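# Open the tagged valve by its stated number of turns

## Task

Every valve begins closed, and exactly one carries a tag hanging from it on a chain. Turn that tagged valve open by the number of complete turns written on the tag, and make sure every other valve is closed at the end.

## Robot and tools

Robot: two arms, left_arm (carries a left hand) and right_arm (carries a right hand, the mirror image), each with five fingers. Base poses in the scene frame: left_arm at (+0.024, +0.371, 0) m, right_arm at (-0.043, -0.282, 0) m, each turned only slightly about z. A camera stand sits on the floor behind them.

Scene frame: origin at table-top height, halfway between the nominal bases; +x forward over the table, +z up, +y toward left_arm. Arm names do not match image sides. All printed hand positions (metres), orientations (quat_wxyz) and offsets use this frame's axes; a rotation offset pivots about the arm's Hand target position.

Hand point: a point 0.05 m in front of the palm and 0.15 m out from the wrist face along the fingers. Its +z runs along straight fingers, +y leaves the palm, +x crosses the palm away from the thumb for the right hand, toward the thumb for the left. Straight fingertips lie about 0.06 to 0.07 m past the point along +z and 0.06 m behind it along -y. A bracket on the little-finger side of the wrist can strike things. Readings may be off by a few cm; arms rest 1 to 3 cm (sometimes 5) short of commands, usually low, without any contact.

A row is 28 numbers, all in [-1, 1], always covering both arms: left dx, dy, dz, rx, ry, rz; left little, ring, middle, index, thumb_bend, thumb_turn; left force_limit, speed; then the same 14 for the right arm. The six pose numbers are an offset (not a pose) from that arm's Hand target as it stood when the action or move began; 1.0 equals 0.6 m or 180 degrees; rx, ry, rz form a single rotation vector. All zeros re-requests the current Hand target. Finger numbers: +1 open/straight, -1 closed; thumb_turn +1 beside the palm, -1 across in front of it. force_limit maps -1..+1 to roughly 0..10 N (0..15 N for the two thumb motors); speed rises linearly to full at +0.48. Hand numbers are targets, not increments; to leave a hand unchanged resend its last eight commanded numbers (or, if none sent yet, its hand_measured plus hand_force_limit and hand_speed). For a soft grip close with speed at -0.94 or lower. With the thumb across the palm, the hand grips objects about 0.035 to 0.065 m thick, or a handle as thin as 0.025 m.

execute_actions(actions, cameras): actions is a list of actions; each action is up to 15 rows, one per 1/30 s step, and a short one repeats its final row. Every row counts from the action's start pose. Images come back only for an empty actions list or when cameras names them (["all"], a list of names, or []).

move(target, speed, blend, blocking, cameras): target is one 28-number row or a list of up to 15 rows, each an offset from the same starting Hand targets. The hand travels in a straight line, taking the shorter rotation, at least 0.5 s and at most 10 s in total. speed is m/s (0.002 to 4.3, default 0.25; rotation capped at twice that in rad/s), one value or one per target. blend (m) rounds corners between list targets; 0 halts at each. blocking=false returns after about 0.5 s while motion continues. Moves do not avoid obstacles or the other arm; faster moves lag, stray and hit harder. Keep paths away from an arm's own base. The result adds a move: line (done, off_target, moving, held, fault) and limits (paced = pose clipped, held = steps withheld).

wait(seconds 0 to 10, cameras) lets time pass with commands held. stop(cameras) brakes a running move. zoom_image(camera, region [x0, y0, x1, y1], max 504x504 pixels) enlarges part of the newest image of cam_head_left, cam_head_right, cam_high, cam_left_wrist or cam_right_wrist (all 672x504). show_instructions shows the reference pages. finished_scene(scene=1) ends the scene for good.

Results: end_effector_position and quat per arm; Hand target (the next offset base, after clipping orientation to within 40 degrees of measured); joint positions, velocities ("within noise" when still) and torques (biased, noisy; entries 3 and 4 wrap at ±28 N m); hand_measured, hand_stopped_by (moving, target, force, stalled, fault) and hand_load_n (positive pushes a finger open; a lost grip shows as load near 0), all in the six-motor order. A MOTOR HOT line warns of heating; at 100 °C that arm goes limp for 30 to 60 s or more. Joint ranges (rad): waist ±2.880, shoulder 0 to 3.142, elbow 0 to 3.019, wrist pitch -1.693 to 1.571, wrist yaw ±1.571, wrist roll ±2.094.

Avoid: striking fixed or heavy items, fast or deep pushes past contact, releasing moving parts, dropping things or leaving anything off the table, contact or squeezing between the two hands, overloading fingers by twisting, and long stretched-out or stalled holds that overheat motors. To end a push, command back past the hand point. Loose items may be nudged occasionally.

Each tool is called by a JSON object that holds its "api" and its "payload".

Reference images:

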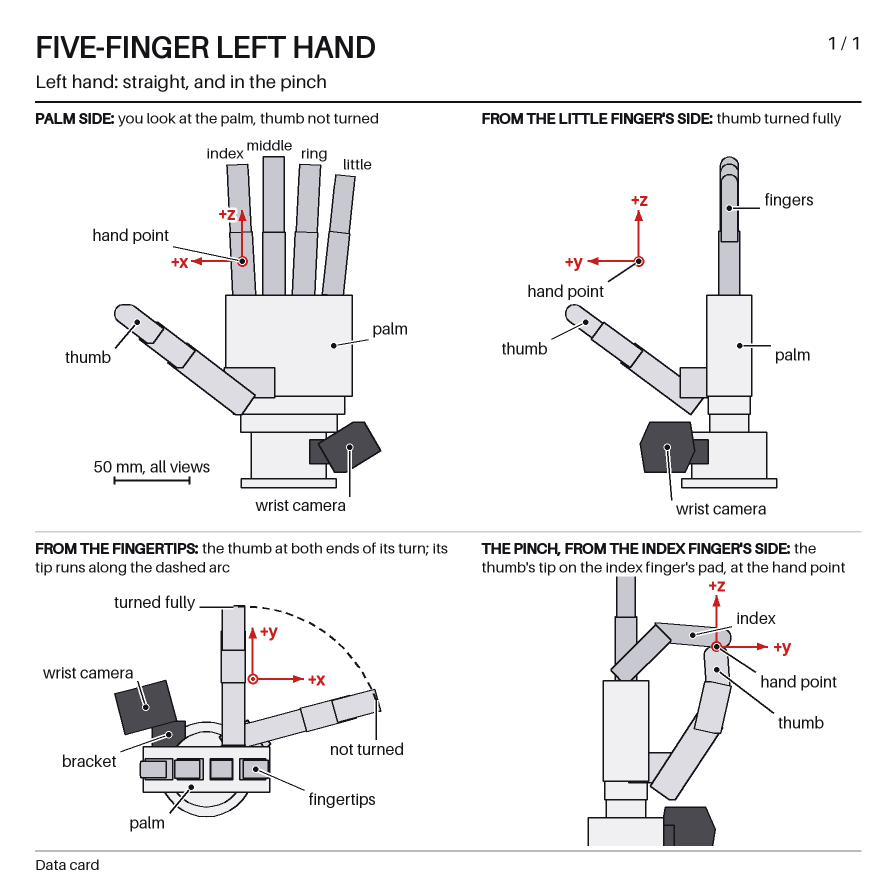

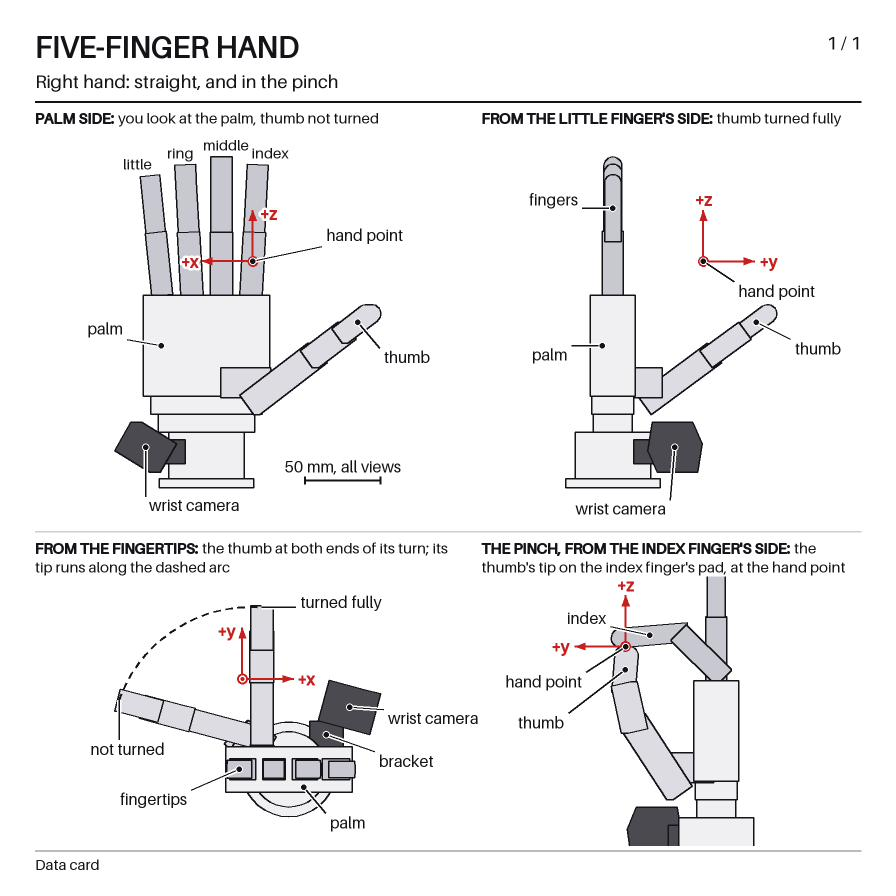

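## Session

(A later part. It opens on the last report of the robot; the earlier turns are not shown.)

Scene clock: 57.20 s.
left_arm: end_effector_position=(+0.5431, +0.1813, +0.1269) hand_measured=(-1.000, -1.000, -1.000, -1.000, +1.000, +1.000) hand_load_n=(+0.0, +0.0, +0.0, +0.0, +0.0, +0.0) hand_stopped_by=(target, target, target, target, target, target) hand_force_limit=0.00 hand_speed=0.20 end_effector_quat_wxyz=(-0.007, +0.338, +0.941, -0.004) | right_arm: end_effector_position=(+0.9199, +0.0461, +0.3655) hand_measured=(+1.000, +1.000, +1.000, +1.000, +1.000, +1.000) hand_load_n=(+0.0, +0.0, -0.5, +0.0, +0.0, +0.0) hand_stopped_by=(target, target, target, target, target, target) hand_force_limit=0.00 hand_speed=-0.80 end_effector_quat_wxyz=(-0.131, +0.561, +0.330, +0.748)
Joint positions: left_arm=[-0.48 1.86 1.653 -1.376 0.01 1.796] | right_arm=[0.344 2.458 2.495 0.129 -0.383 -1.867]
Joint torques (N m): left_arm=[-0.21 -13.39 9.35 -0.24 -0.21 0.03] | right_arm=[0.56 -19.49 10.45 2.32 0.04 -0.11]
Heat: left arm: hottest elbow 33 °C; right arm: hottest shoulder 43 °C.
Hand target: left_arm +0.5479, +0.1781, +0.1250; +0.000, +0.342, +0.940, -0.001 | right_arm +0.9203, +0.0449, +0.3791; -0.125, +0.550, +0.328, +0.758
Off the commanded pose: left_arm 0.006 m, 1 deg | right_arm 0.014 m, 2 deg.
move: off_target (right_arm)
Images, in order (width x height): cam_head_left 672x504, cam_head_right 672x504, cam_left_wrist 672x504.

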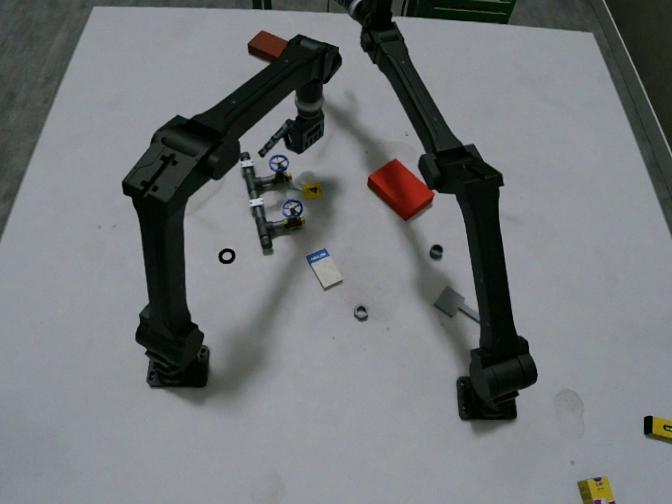

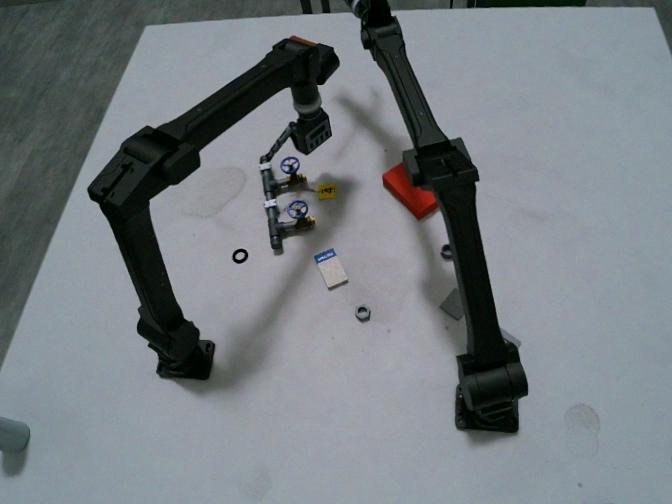

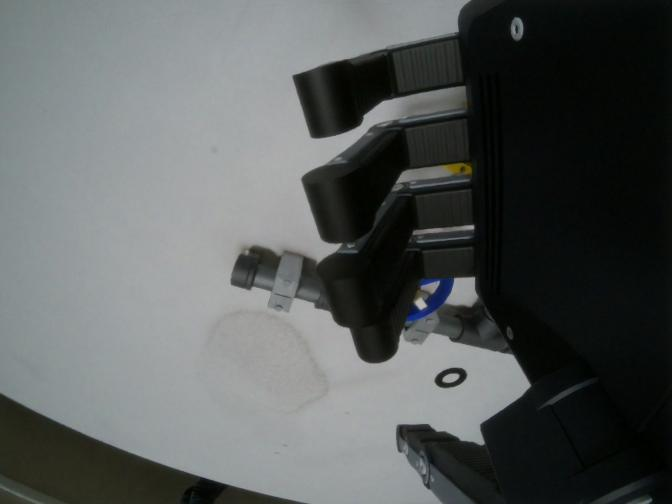

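{"api": "move", "payload": {"target": [0,0,-0.06,0,0,0,-1,-1,-1,-1,1,1,0,0.2, 0,0,0,0,0,0,1,1,1,1,1,1,0,-0.8], "speed": 0.08, "cameras": ["cam_head_left","cam_head_right","cam_left_wrist"]}}

{"api": "zoom_image", "payload": {"camera": "cam_head_left", "region": [240, 120, 320, 200]}}

{"api": "zoom_image", "payload": {"camera": "cam_head_right", "region": [250, 120, 330, 200]}}

{"api": "zoom_image", "payload": {"camera": "cam_left_wrist", "region": [350, 240, 540, 430]}}

Scene clock: 58.57 s.
left_arm: end_effector_position=(+0.5440, +0.1808, +0.0945) hand_measured=(-1.000, -1.000, -1.000, -1.000, +1.000, +1.000) hand_load_n=(+0.0, +0.0, +0.0, +0.0, +0.0, +0.0) hand_stopped_by=(target, target, target, target, target, target) hand_force_limit=0.00 hand_speed=0.20 end_effector_quat_wxyz=(-0.003, +0.338, +0.941, -0.004) | right_arm: end_effector_position=(+0.9199, +0.0461, +0.3655) hand_measured=(+1.000, +1.000, +1.000, +1.000, +1.000, +1.000) hand_load_n=(+0.0, +0.0, +0.0, +0.0, +0.0, +0.0) hand_stopped_by=(target, target, target, target, target, target) hand_force_limit=0.00 hand_speed=-0.80 end_effector_quat_wxyz=(-0.131, +0.561, +0.330, +0.748)
Joint positions: left_arm=[-0.48 1.879 1.593 -1.29 0.01 1.796] | right_arm=[0.344 2.458 2.495 0.129 -0.383 -1.867]
Joint torques (N m): left_arm=[0.09 -13.8 9.02 -0.14 -0.19 0.08] | right_arm=[0.44 -19.37 10.44 2.36 0.04 -0.11]
Heat: left arm: hottest elbow 33 °C; right arm: hottest shoulder 43 °C.
Hand target: left_arm +0.5479, +0.1781, +0.0890; +0.000, +0.342, +0.940, -0.001 | right_arm +0.9203, +0.0449, +0.3791; -0.125, +0.550, +0.328, +0.758
Off the commanded pose: left_arm 0.007 m, 1 deg | right_arm 0.014 m, 2 deg.
move: off_target (right_arm)
Images, in order (width x height): cam_head_left 672x504, cam_head_right 672x504, cam_left_wrist 672x504.

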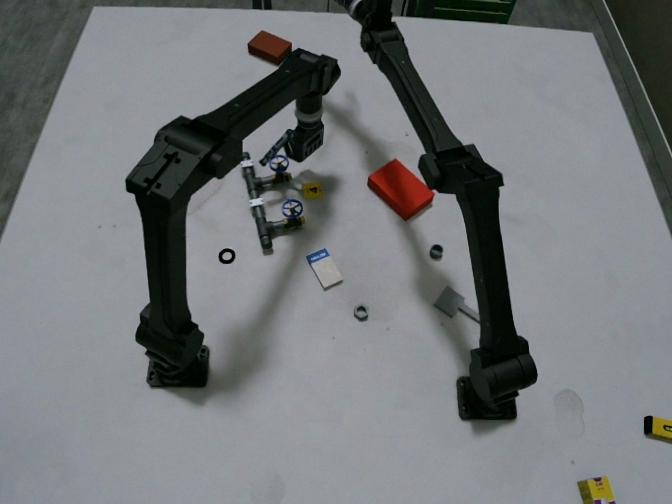

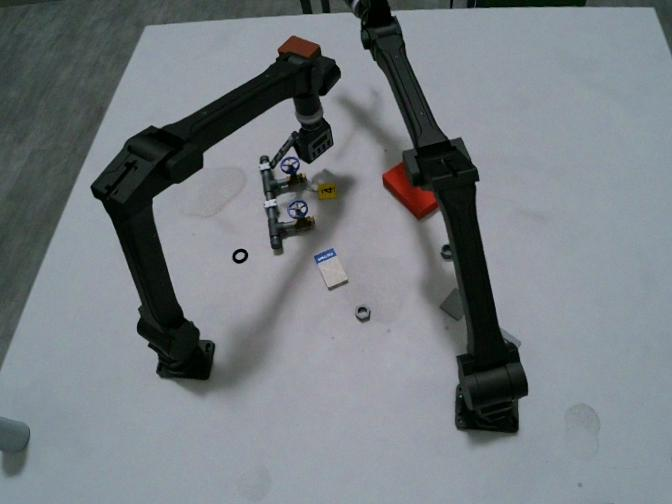

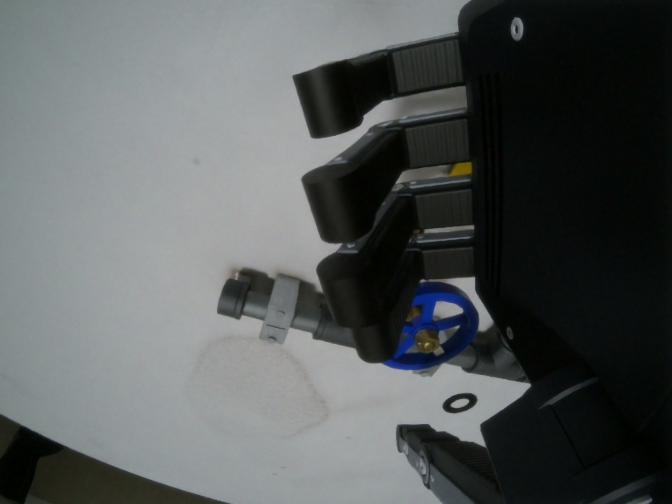

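Scaled by 6.300 from the camera's 672x504 image, which has a finer 960x720 frame.

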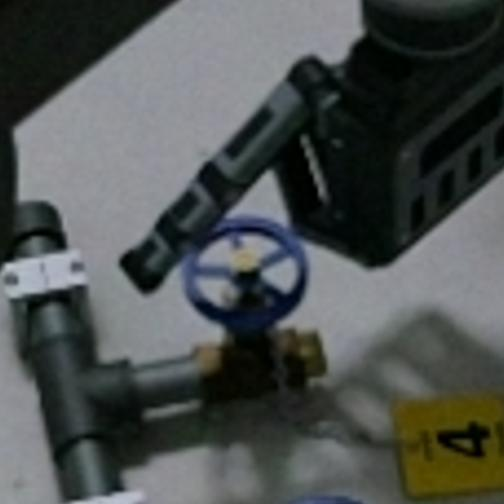

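Scaled by 6.300 from the camera's 672x504 image, which has a finer 960x720 frame.

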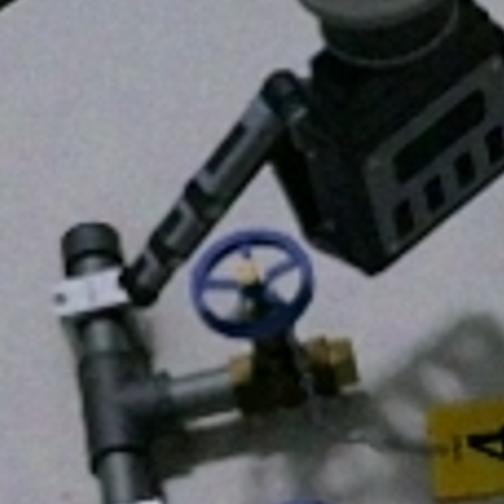

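Scaled by 2.653 from the camera's 672x504 image, which has a finer 960x720 frame.

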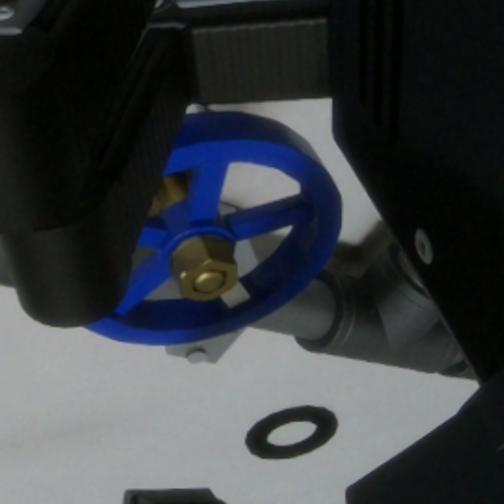

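{"api": "move", "payload": {"target": [[0,0,-0.012,0,0,0,-1,-1,-1,-1,1,1,0,0.2, 0,0,0,0,0,0,1,1,1,1,1,1,0,-0.8],[0,0,-0.012,0,0,0,-1,-1,-1,-1,-0.2,1,0.2,-0.4, 0,0,0,0,0,0,1,1,1,1,1,1,0,-0.8]], "speed": 0.05, "cameras": ["cam_head_left","cam_head_right","cam_left_wrist"]}}

{"api": "zoom_image", "payload": {"camera": "cam_head_left", "region": [240, 120, 320, 200]}}

{"api": "zoom_image", "payload": {"camera": "cam_head_right", "region": [250, 120, 330, 200]}}

{"api": "zoom_image", "payload": {"camera": "cam_left_wrist", "region": [350, 240, 540, 430]}}

Scene clock: 61.30 s.
left_arm: end_effector_position=(+0.5451, +0.1913, +0.0912) hand_measured=(-1.000, -1.000, -1.000, -1.000, +0.494, +1.000) hand_load_n=(+0.0, +0.0, +0.0, +0.0, +2.0, +0.0) hand_stopped_by=(target, target, target, target, force, target) hand_force_limit=0.20 hand_speed=-0.40 end_effector_quat_wxyz=(-0.004, +0.330, +0.944, +0.004) | right_arm: end_effector_position=(+0.9199, +0.0461, +0.3655) hand_measured=(+1.000, +1.000, +1.000, +1.000, +1.000, +1.000) hand_load_n=(+0.0, +0.0, +0.0, +0.0, +0.0, +0.0) hand_stopped_by=(target, target, target, target, target, target) hand_force_limit=0.00 hand_speed=-0.80 end_effector_quat_wxyz=(-0.131, +0.561, +0.330, +0.748)
Joint positions: left_arm=[-0.468 1.879 1.581 -1.282 -0.007 1.791] | right_arm=[0.344 2.458 2.495 0.129 -0.383 -1.867]
Joint torques (N m): left_arm=[-0.38 -12.98 8.8 0.12 0 0.08] | right_arm=[0.44 -19.25 10.47 2.33 0.04 -0.1]
Heat: left arm: hottest elbow 33 °C; right arm: hottest shoulder 43 °C.
Hand target: left_arm +0.5479, +0.1781, +0.0818; +0.000, +0.342, +0.940, -0.001 | right_arm +0.9203, +0.0449, +0.3791; -0.125, +0.550, +0.328, +0.758
Off the commanded pose: left_arm 0.017 m, 2 deg | right_arm 0.014 m, 2 deg.
move: off_target (left_arm, right_arm)
Images, in order (width x height): cam_head_left 672x504, cam_head_right 672x504, cam_left_wrist 672x504.

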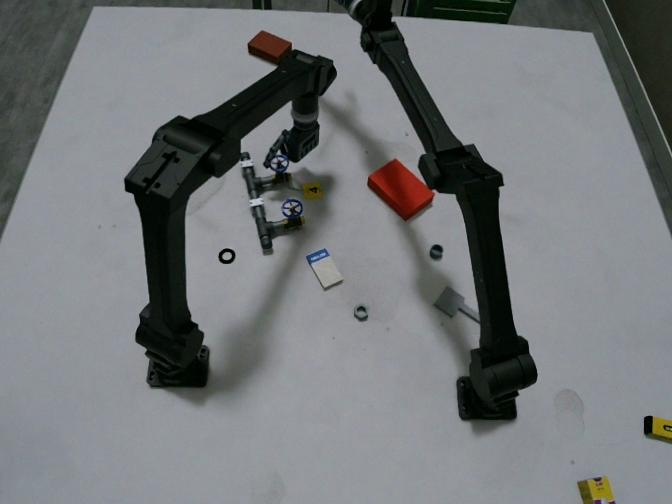

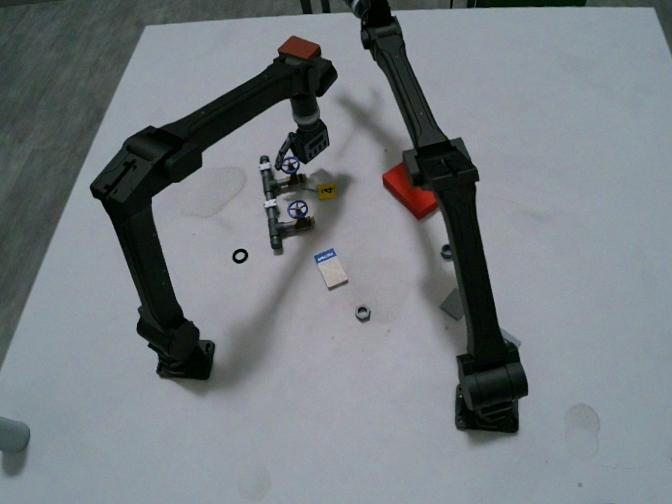

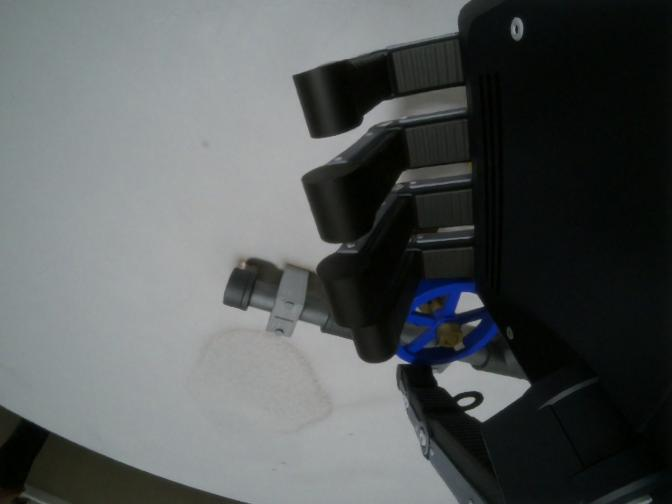

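Scaled by 6.300 from the camera's 672x504 image, which has a finer 960x720 frame.

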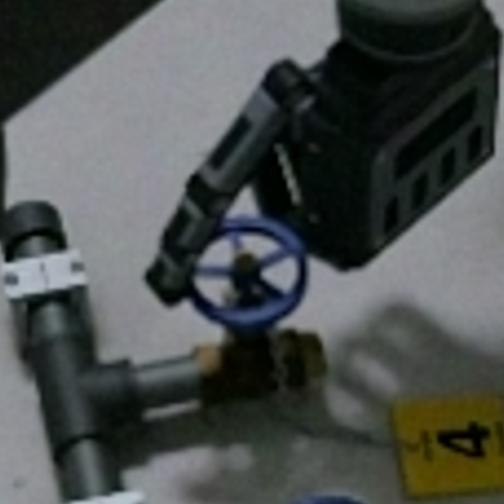

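Scaled by 6.300 from the camera's 672x504 image, which has a finer 960x720 frame.

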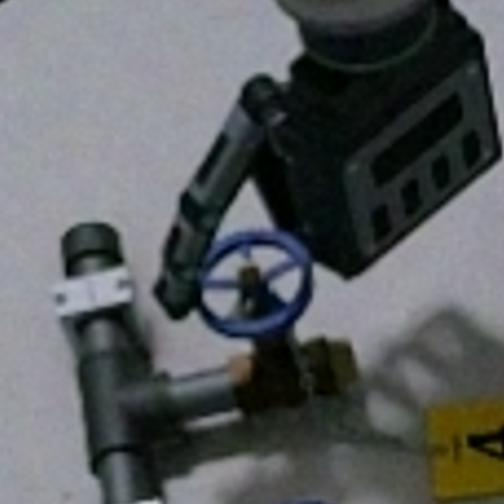

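Scaled by 2.653 from the camera's 672x504 image, which has a finer 960x720 frame.

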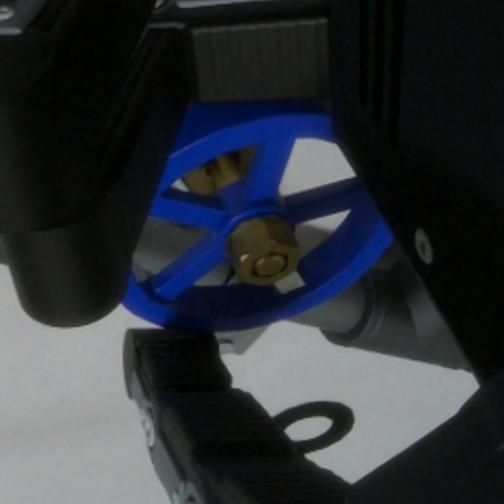

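{"api": "move", "payload": {"target": [-0.0115,0.0085,0.0137,0,0,0,-1,-1,-1,-1,-0.35,1,0.5,-0.4, 0,0,0,0,0,0,1,1,1,1,1,1,0,-0.8], "speed": 0.05, "cameras": ["cam_left_wrist"]}}

{"api": "zoom_image", "payload": {"camera": "cam_left_wrist", "region": [350, 240, 540, 430]}}

Scene clock: 63.00 s.
left_arm: end_effector_position=(+0.5444, +0.1918, +0.0904) hand_measured=(-1.000, -1.000, -1.000, -1.000, +0.452, +1.000) hand_load_n=(+0.0, +0.0, +0.0, +1.0, +16.5, +0.0) hand_stopped_by=(target, target, target, target, force, target) hand_force_limit=0.50 hand_speed=-0.40 end_effector_quat_wxyz=(-0.005, +0.333, +0.943, +0.004) | right_arm: end_effector_position=(+0.9199, +0.0461, +0.3655) hand_measured=(+1.000, +1.000, +1.000, +1.000, +1.000, +1.000) hand_load_n=(+0.0, +0.0, +0.0, +0.0, +0.0, +0.0) hand_stopped_by=(target, target, target, target, target, target) hand_force_limit=0.00 hand_speed=-0.80 end_effector_quat_wxyz=(-0.131, +0.561, +0.330, +0.748)
Joint positions: left_arm=[-0.468 1.877 1.576 -1.281 -0.007 1.797] | right_arm=[0.344 2.458 2.495 0.129 -0.383 -1.867]
Joint torques (N m): left_arm=[-0.38 -15.15 7.77 -0.27 0.04 0.08] | right_arm=[0.62 -19.55 10.47 2.37 0.04 -0.11]
Heat: left arm: hottest elbow 33 °C; right arm: hottest shoulder 43 °C.
Hand target: left_arm +0.5410, +0.1832, +0.0900; +0.000, +0.342, +0.940, -0.001 | right_arm +0.9203, +0.0449, +0.3791; -0.125, +0.550, +0.328, +0.758
Off the commanded pose: left_arm 0.009 m, 1 deg | right_arm 0.014 m, 2 deg.
move: off_target (right_arm)
Images, in order (width x height): cam_left_wrist 672x504.

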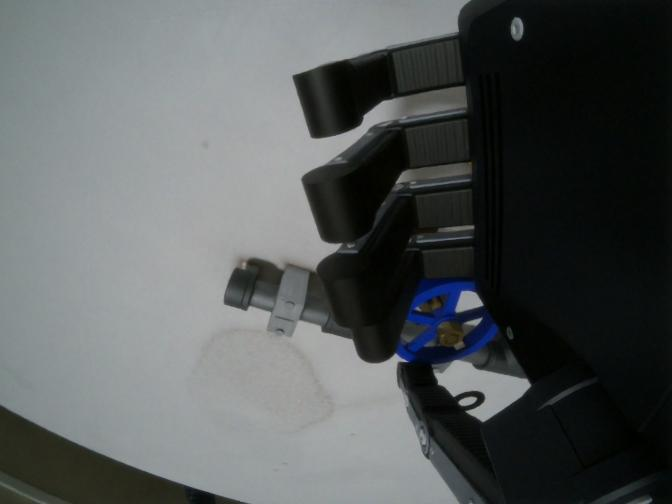

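Scaled by 2.653 from the camera's 672x504 image, which has a finer 960x720 frame.

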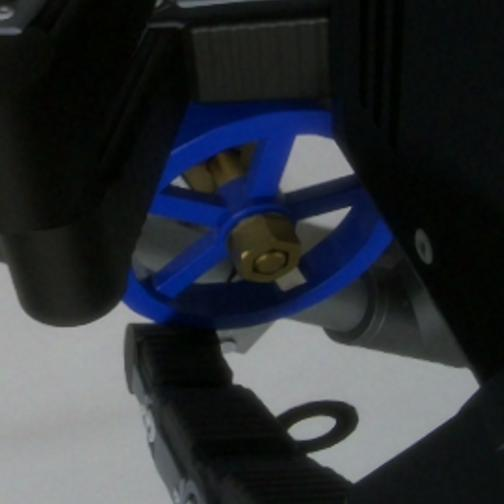

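{"api": "move", "payload": {"target": [[-0.0103,0.0325,0,0,0,0.125,-1,-1,-1,-1,-0.35,1,0.5,-0.4, 0,0,0,0,0,0,1,1,1,1,1,1,0,-0.8],[-0.0317,0.0583,0,0,0,0.25,-1,-1,-1,-1,-0.35,1,0.5,-0.4, 0,0,0,0,0,0,1,1,1,1,1,1,0,-0.8]], "speed": 0.15, "blend": [0.005,0], "cameras": ["cam_head_left","cam_left_wrist"]}}

{"api": "zoom_image", "payload": {"camera": "cam_left_wrist", "region": [350, 240, 540, 430]}}

{"api": "zoom_image", "payload": {"camera": "cam_head_left", "region": [240, 120, 320, 200]}}

Scene clock: 66.80 s.
left_arm: end_effector_position=(+0.5262, +0.2222, +0.0934) hand_measured=(-1.000, -1.000, -1.000, -1.000, +0.450, +1.000) hand_load_n=(+0.0, +0.0, +0.5, +0.5, +6.0, -2.0) hand_stopped_by=(target, target, target, target, force, target) hand_force_limit=0.50 hand_speed=-0.40 end_effector_quat_wxyz=(+0.016, -0.027, +1.000, -0.001) | right_arm: end_effector_position=(+0.9199, +0.0461, +0.3655) hand_measured=(+1.000, +1.000, +1.000, +1.000, +1.000, +1.000) hand_load_n=(+0.0, +0.0, +0.0, +0.0, +0.0, +0.0) hand_stopped_by=(target, target, target, target, target, target) hand_force_limit=0.00 hand_speed=-0.80 end_effector_quat_wxyz=(-0.131, +0.561, +0.330, +0.748)
Joint positions: left_arm=[-0.386 1.875 1.587 -1.252 -0.01 1.147] | right_arm=[0.344 2.458 2.495 0.129 -0.383 -1.867]
Joint torques (N m): left_arm=[1.26 -13.22 10.48 -1.37 0.08 -0.39] | right_arm=[0.56 -19.37 10.45 2.37 0.05 -0.11]
Heat: left arm: hottest elbow 33 °C; right arm: hottest shoulder 43 °C.
Hand target: left_arm +0.5220, +0.2181, +0.0900; +0.000, -0.043, +0.999, -0.001 | right_arm +0.9203, +0.0449, +0.3791; -0.125, +0.550, +0.328, +0.758
Off the commanded pose: left_arm 0.007 m, 3 deg | right_arm 0.014 m, 2 deg.
move: off_target (left_arm, right_arm)
Images, in order (width x height): cam_head_left 672x504, cam_left_wrist 672x504.

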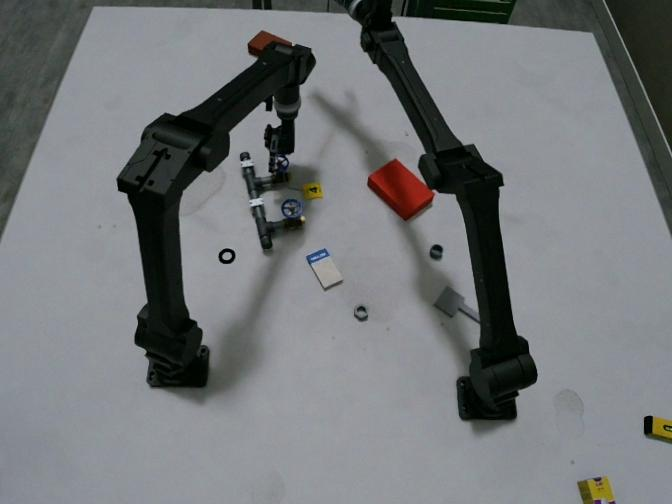

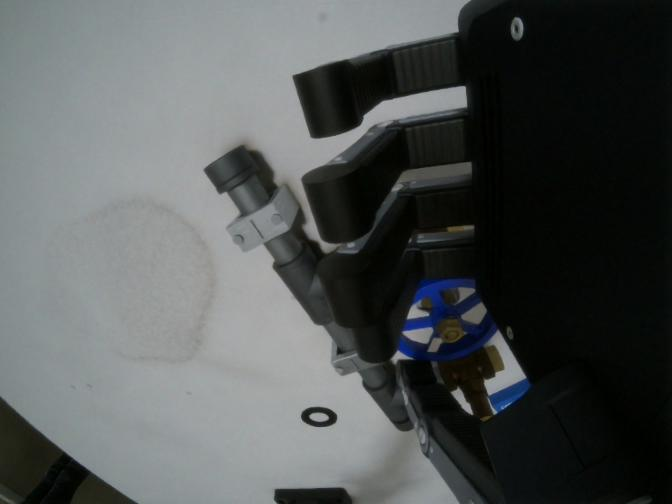

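Scaled by 2.653 from the camera's 672x504 image, which has a finer 960x720 frame.

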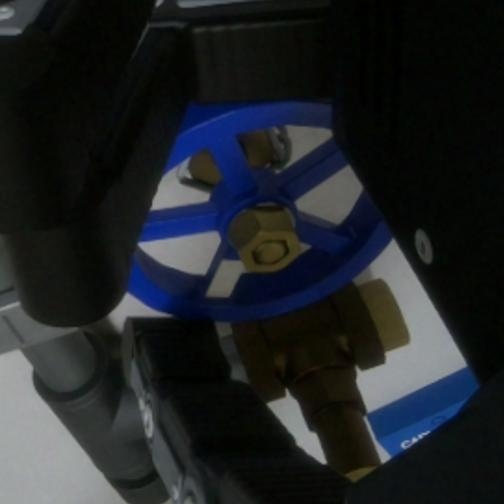

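Scaled by 6.300 from the camera's 672x504 image, which has a finer 960x720 frame.

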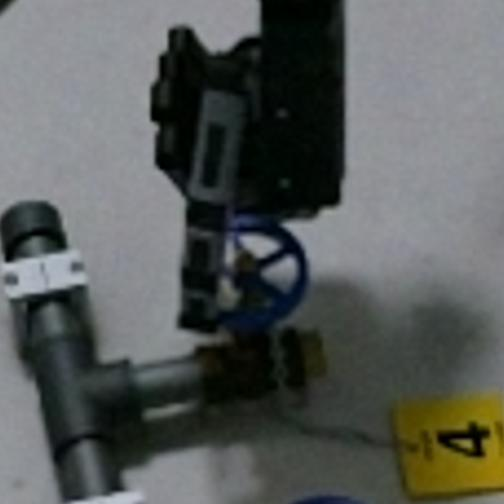

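{"api": "move", "payload": {"target": [[0,0,0,0,0,0,-1,-1,-1,-1,-0.5,1,0.6,-0.4, 0,0,0,0,0,0,1,1,1,1,1,1,0,-0.8],[0.0214,-0.0258,0,0,0,-0.125,-1,-1,-1,-1,-0.5,1,0.6,-0.4, 0,0,0,0,0,0,1,1,1,1,1,1,0,-0.8],[0.0317,-0.0583,0,0,0,-0.25,-1,-1,-1,-1,-0.5,1,0.6,-0.4, 0,0,0,0,0,0,1,1,1,1,1,1,0,-0.8]], "speed": 0.15, "blend": [0,0.005,0], "cameras": ["cam_head_left","cam_left_wrist"]}}

{"api": "zoom_image", "payload": {"camera": "cam_left_wrist", "region": [350, 240, 540, 430]}}

{"api": "zoom_image", "payload": {"camera": "cam_head_left", "region": [240, 120, 320, 200]}}

Scene clock: 71.70 s.
left_arm: end_effector_position=(+0.5480, +0.1960, +0.0938) hand_measured=(-1.000, -1.000, -1.000, -1.000, +0.428, +1.000) hand_load_n=(+0.0, +0.0, +0.0, +0.0, +4.0, +0.0) hand_stopped_by=(target, target, target, target, force, target) hand_force_limit=0.60 hand_speed=-0.40 end_effector_quat_wxyz=(+0.003, +0.328, +0.945, +0.004) | right_arm: end_effector_position=(+0.9199, +0.0461, +0.3655) hand_measured=(+1.000, +1.000, +1.000, +1.000, +1.000, +1.000) hand_load_n=(+0.0, +0.0, +0.0, +0.0, +0.0, +0.0) hand_stopped_by=(target, target, target, target, target, target) hand_force_limit=0.00 hand_speed=-0.80 end_effector_quat_wxyz=(-0.131, +0.561, +0.330, +0.748)
Joint positions: left_arm=[-0.459 1.869 1.575 -1.271 -0.009 1.796] | right_arm=[0.344 2.458 2.495 0.129 -0.383 -1.867]
Joint torques (N m): left_arm=[-1.03 -14.56 7.9 -0.59 0.1 0.05] | right_arm=[0.5 -19.31 10.43 2.35 0.04 -0.11]
Heat: left arm: hottest elbow 33 °C; right arm: hottest shoulder 44 °C.
Hand target: left_arm +0.5410, +0.1832, +0.0900; +0.000, +0.342, +0.940, -0.001 | right_arm +0.9203, +0.0449, +0.3791; -0.125, +0.550, +0.328, +0.758
Off the commanded pose: left_arm 0.015 m, 2 deg | right_arm 0.014 m, 2 deg.
move: off_target (left_arm, right_arm)
Images, in order (width x height): cam_head_left 672x504, cam_left_wrist 672x504.

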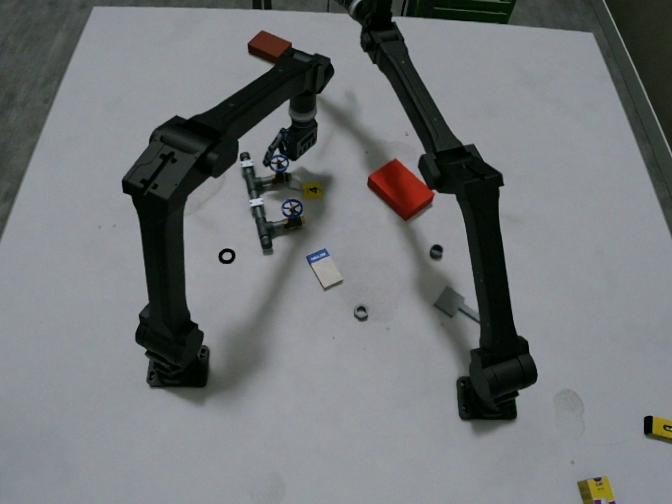

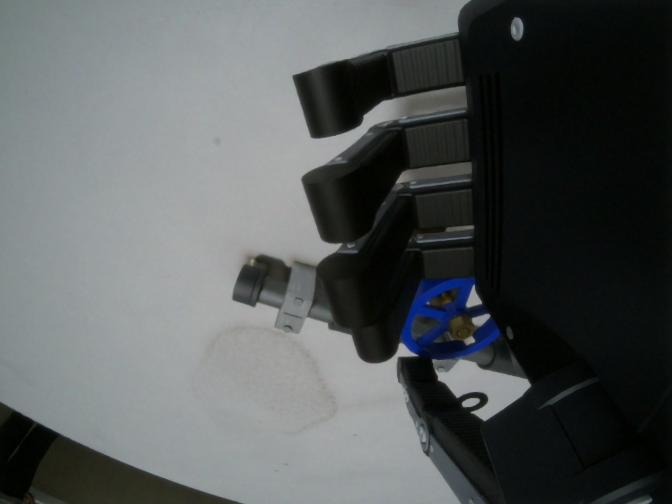

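Scaled by 2.653 from the camera's 672x504 image, which has a finer 960x720 frame.

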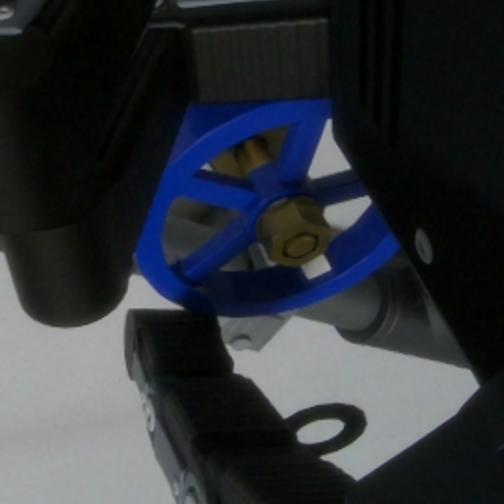

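Scaled by 6.300 from the camera's 672x504 image, which has a finer 960x720 frame.

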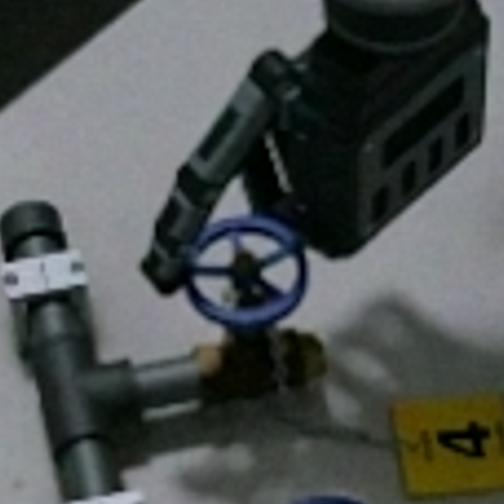

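{"api": "move", "payload": {"target": [[0,0,0,0,0,0,-1,-1,-1,-1,1,1,0.6,0.2, 0,0,0,0,0,0,1,1,1,1,1,1,0,-0.8],[-0.016,-0.016,-0.008,0,0,0,-1,-1,-1,-1,1,1,0.6,0.2, 0,0,0,0,0,0,1,1,1,1,1,1,0,-0.8]], "speed": 0.05, "cameras": ["cam_head_left","cam_left_wrist"]}}

{"api": "zoom_image", "payload": {"camera": "cam_left_wrist", "region": [350, 240, 540, 430]}}

{"api": "zoom_image", "payload": {"camera": "cam_head_left", "region": [240, 120, 320, 200]}}

Scene clock: 75.17 s.
left_arm: end_effector_position=(+0.5331, +0.1765, +0.0832) hand_measured=(-1.000, -1.000, -1.000, -1.000, +1.000, +1.000) hand_load_n=(+0.0, +0.5, +0.5, +0.0, +0.0, +0.0) hand_stopped_by=(target, target, target, target, target, target) hand_force_limit=0.60 hand_speed=0.20 end_effector_quat_wxyz=(-0.006, +0.347, +0.938, -0.001) | right_arm: end_effector_position=(+0.9199, +0.0461, +0.3655) hand_measured=(+1.000, +1.000, +1.000, +1.000, +1.000, +1.000) hand_load_n=(+0.0, +0.0, +0.0, -0.5, +0.0, +0.0) hand_stopped_by=(target, target, target, target, target, target) hand_force_limit=0.00 hand_speed=-0.80 end_effector_quat_wxyz=(-0.131, +0.561, +0.330, +0.748)
Joint positions: left_arm=[-0.498 1.869 1.547 -1.259 0.003 1.797] | right_arm=[0.344 2.458 2.495 0.129 -0.383 -1.867]
Joint torques (N m): left_arm=[-0.38 -14.62 8.18 -0.5 0.04 -0.19] | right_arm=[0.56 -19.43 10.44 2.36 0.04 -0.11]
Heat: left arm: hottest elbow 33 °C; right arm: hottest shoulder 44 °C.
Hand target: left_arm +0.5314, +0.1736, +0.0852; +0.000, +0.342, +0.940, -0.001 | right_arm +0.9203, +0.0449, +0.3791; -0.125, +0.550, +0.328, +0.758
Off the commanded pose: left_arm 0.004 m, 1 deg | right_arm 0.014 m, 2 deg.
move: off_target (right_arm)
Images, in order (width x height): cam_head_left 672x504, cam_left_wrist 672x504.

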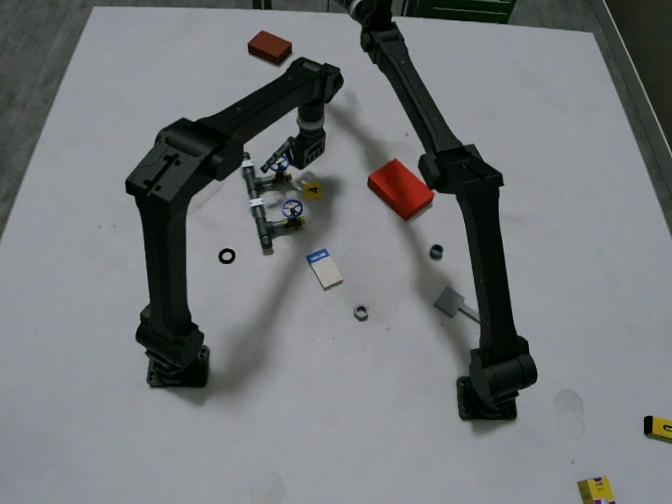

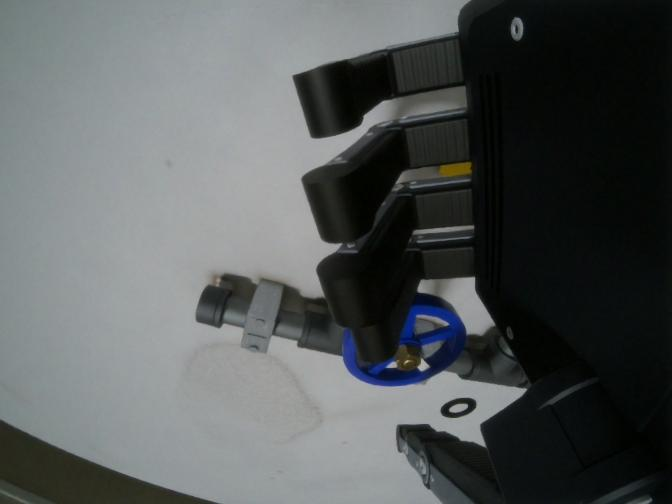

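Scaled by 2.653 from the camera's 672x504 image, which has a finer 960x720 frame.

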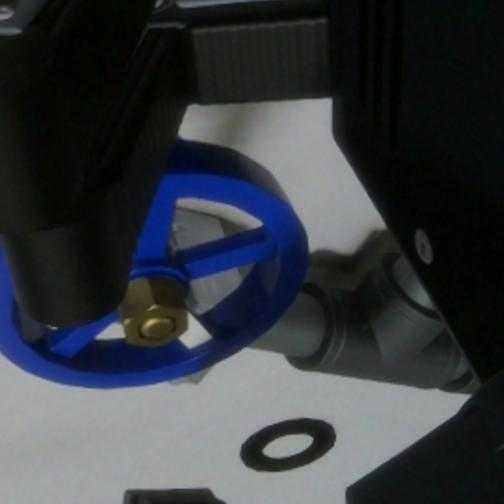

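Scaled by 6.300 from the camera's 672x504 image, which has a finer 960x720 frame.

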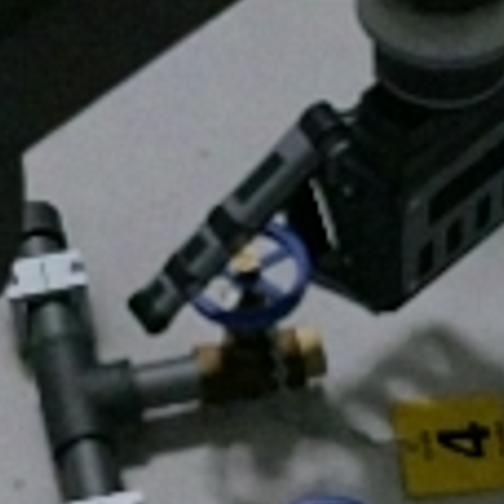

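{"api": "move", "payload": {"target": [[0.002,0.002,0.035,0,0,0,-1,-1,-1,-1,1,1,0.6,0.2, 0,0,0,0,0,0,1,1,1,1,1,1,0,-0.8]], "speed": 0.05, "cameras": ["cam_left_wrist"]}}

Scene clock: 76.37 s.
left_arm: end_effector_position=(+0.5312, +0.1756, +0.0849) hand_measured=(-1.000, -1.000, -1.000, -1.000, +1.000, +1.000) hand_load_n=(+0.0, +0.0, +0.0, +0.5, +0.0, +0.5) hand_stopped_by=(target, target, target, target, target, target) hand_force_limit=0.60 hand_speed=0.20 end_effector_quat_wxyz=(-0.007, +0.349, +0.937, -0.001) | right_arm: end_effector_position=(+0.9199, +0.0461, +0.3655) hand_measured=(+1.000, +1.000, +1.000, +1.000, +1.000, +1.000) hand_load_n=(+0.0, +0.0, +0.0, +0.0, +0.0, +0.0) hand_stopped_by=(target, target, target, target, target, target) hand_force_limit=0.00 hand_speed=-0.80 end_effector_quat_wxyz=(-0.131, +0.561, +0.330, +0.748)
Joint positions: left_arm=[-0.502 1.866 1.547 -1.265 0.003 1.797] | right_arm=[0.344 2.458 2.495 0.129 -0.383 -1.867]
Joint torques (N m): left_arm=[0.15 -15.85 11.22 -1.63 0.02 -0.13] | right_arm=[0.5 -19.49 10.47 2.36 0.03 -0.11]
Heat: left arm: hottest elbow 33 °C; right arm: hottest shoulder 44 °C.
Hand target: left_arm +0.5326, +0.1748, +0.1062; +0.000, +0.342, +0.940, -0.001 | right_arm +0.9203, +0.0449, +0.3791; -0.125, +0.550, +0.328, +0.758
Off the commanded pose: left_arm 0.021 m, 1 deg | right_arm 0.014 m, 2 deg.
move: off_target (left_arm, right_arm)
Images, in order (width x height): cam_left_wrist 672x504.

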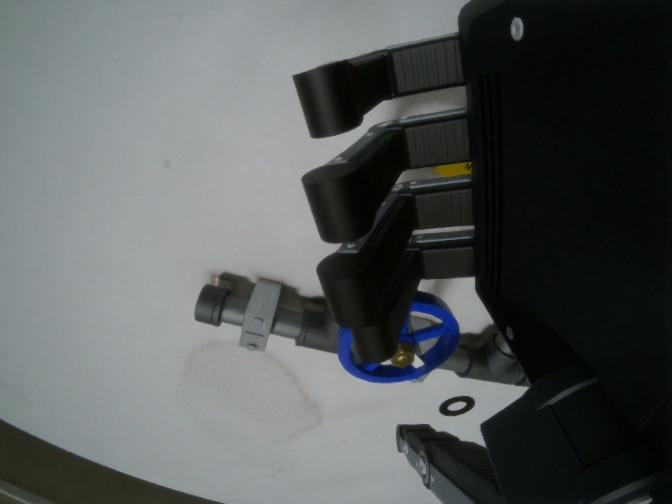

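{"api": "move", "payload": {"target": [[0.012,-0.0047,0.06,0,0,0,-1,-1,-1,-1,1,1,0.6,0.2, 0,0,0,0,0,0,1,1,1,1,1,1,0,-0.8],[0.0123,-0.0047,-0.0303,0,0,0,-1,-1,-1,-1,1,1,0.6,0.2, 0,0,0,0,0,0,1,1,1,1,1,1,0,-0.8]], "speed": 0.08, "cameras": ["cam_left_wrist"]}}

Scene clock: 78.70 s.
left_arm: end_effector_position=(+0.5377, +0.1749, +0.0934) hand_measured=(-1.000, -1.000, -1.000, -1.000, +1.000, +1.000) hand_load_n=(+0.0, +0.0, +0.0, +0.0, -0.5, +0.0) hand_stopped_by=(target, target, target, target, target, target) hand_force_limit=0.60 hand_speed=0.20 end_effector_quat_wxyz=(-0.003, +0.346, +0.938, -0.004) | right_arm: end_effector_position=(+0.9199, +0.0461, +0.3655) hand_measured=(+1.000, +1.000, +1.000, +1.000, +1.000, +1.000) hand_load_n=(+0.0, +0.0, +0.0, +0.0, +0.0, +0.0) hand_stopped_by=(target, target, target, target, target, target) hand_force_limit=0.00 hand_speed=-0.80 end_effector_quat_wxyz=(-0.131, +0.561, +0.330, +0.748)
Joint positions: left_arm=[-0.495 1.869 1.576 -1.282 0.008 1.797] | right_arm=[0.344 2.458 2.495 0.129 -0.383 -1.867]
Joint torques (N m): left_arm=[0.21 -13.68 8.99 -0.17 -0.1 -0.16] | right_arm=[0.56 -19.31 10.44 2.32 0.04 -0.11]
Heat: left arm: hottest elbow 33 °C; right arm: hottest shoulder 44 °C.
Hand target: left_arm +0.5400, +0.1719, +0.0880; +0.000, +0.342, +0.940, -0.001 | right_arm +0.9203, +0.0449, +0.3791; -0.125, +0.550, +0.328, +0.758
Off the commanded pose: left_arm 0.007 m, 1 deg | right_arm 0.014 m, 2 deg.
move: off_target (right_arm)
Images, in order (width x height): cam_left_wrist 672x504.

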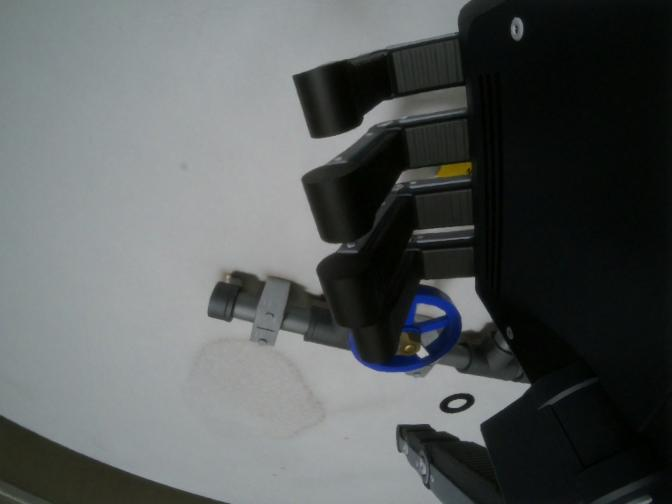

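{"api": "move", "payload": {"target": [0,0,0,0,0,0,-1,-1,-1,-1,-0.3,1,0.8,-0.4, 0,0,0,0,0,0,1,1,1,1,1,1,0,-0.8], "speed": 0.05, "cameras": ["cam_left_wrist","cam_head_left"]}}

{"api": "zoom_image", "payload": {"camera": "cam_left_wrist", "region": [330, 240, 520, 430]}}

{"api": "zoom_image", "payload": {"camera": "cam_head_left", "region": [240, 120, 320, 200]}}

Scene clock: 80.40 s.
left_arm: end_effector_position=(+0.5378, +0.1818, +0.0997) hand_measured=(-1.000, -1.000, -1.000, -1.000, +0.156, +1.000) hand_load_n=(+0.0, +0.0, +0.0, +0.5, +13.0, +0.5) hand_stopped_by=(target, target, target, target, force, target) hand_force_limit=0.80 hand_speed=-0.40 end_effector_quat_wxyz=(-0.001, +0.336, +0.942, +0.006) | right_arm: end_effector_position=(+0.9199, +0.0461, +0.3655) hand_measured=(+1.000, +1.000, +1.000, +1.000, +1.000, +1.000) hand_load_n=(+0.0, +0.0, +0.5, +0.0, +0.0, +0.0) hand_stopped_by=(target, target, target, target, target, target) hand_force_limit=0.00 hand_speed=-0.80 end_effector_quat_wxyz=(-0.131, +0.561, +0.330, +0.748)
Joint positions: left_arm=[-0.491 1.86 1.576 -1.29 -0.012 1.78] | right_arm=[0.344 2.458 2.495 0.129 -0.383 -1.867]
Joint torques (N m): left_arm=[0.26 -12.92 8.84 0.1 0.18 -0.05] | right_arm=[0.44 -19.37 10.45 2.35 0.04 -0.11]
Heat: left arm: hottest elbow 33 °C; right arm: hottest shoulder 44 °C.
Hand target: left_arm +0.5400, +0.1719, +0.0880; +0.000, +0.342, +0.940, -0.001 | right_arm +0.9203, +0.0449, +0.3791; -0.125, +0.550, +0.328, +0.758
Off the commanded pose: left_arm 0.015 m, 1 deg | right_arm 0.014 m, 2 deg.
move: off_target (left_arm, right_arm)
Images, in order (width x height): cam_head_left 672x504, cam_left_wrist 672x504.

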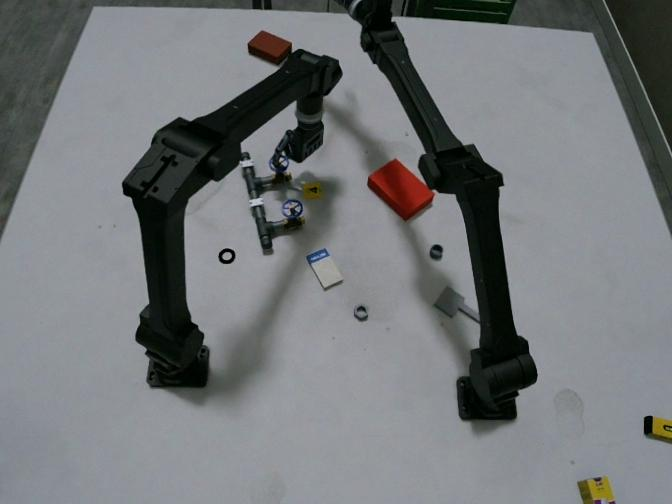

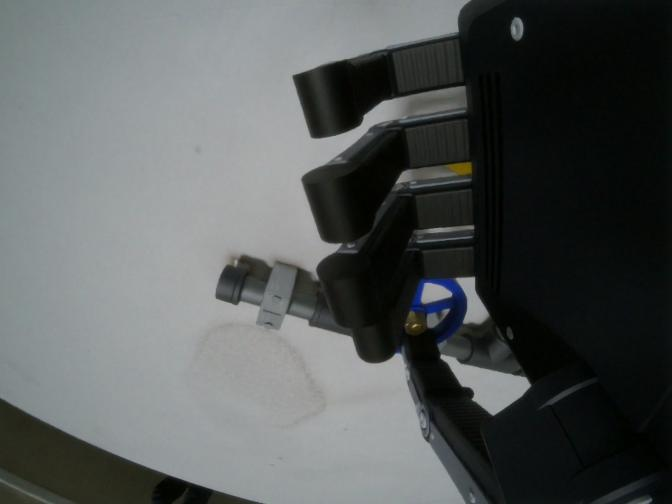

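Scaled by 2.653 from the camera's 672x504 image, which has a finer 960x720 frame.

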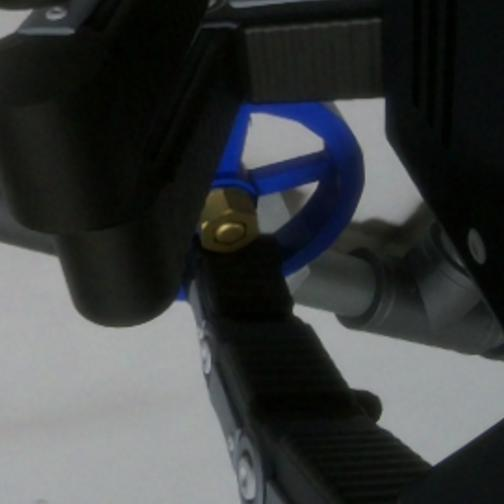

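Scaled by 6.300 from the camera's 672x504 image, which has a finer 960x720 frame.

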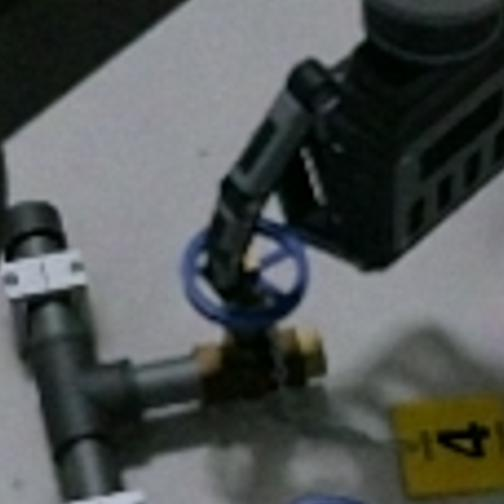

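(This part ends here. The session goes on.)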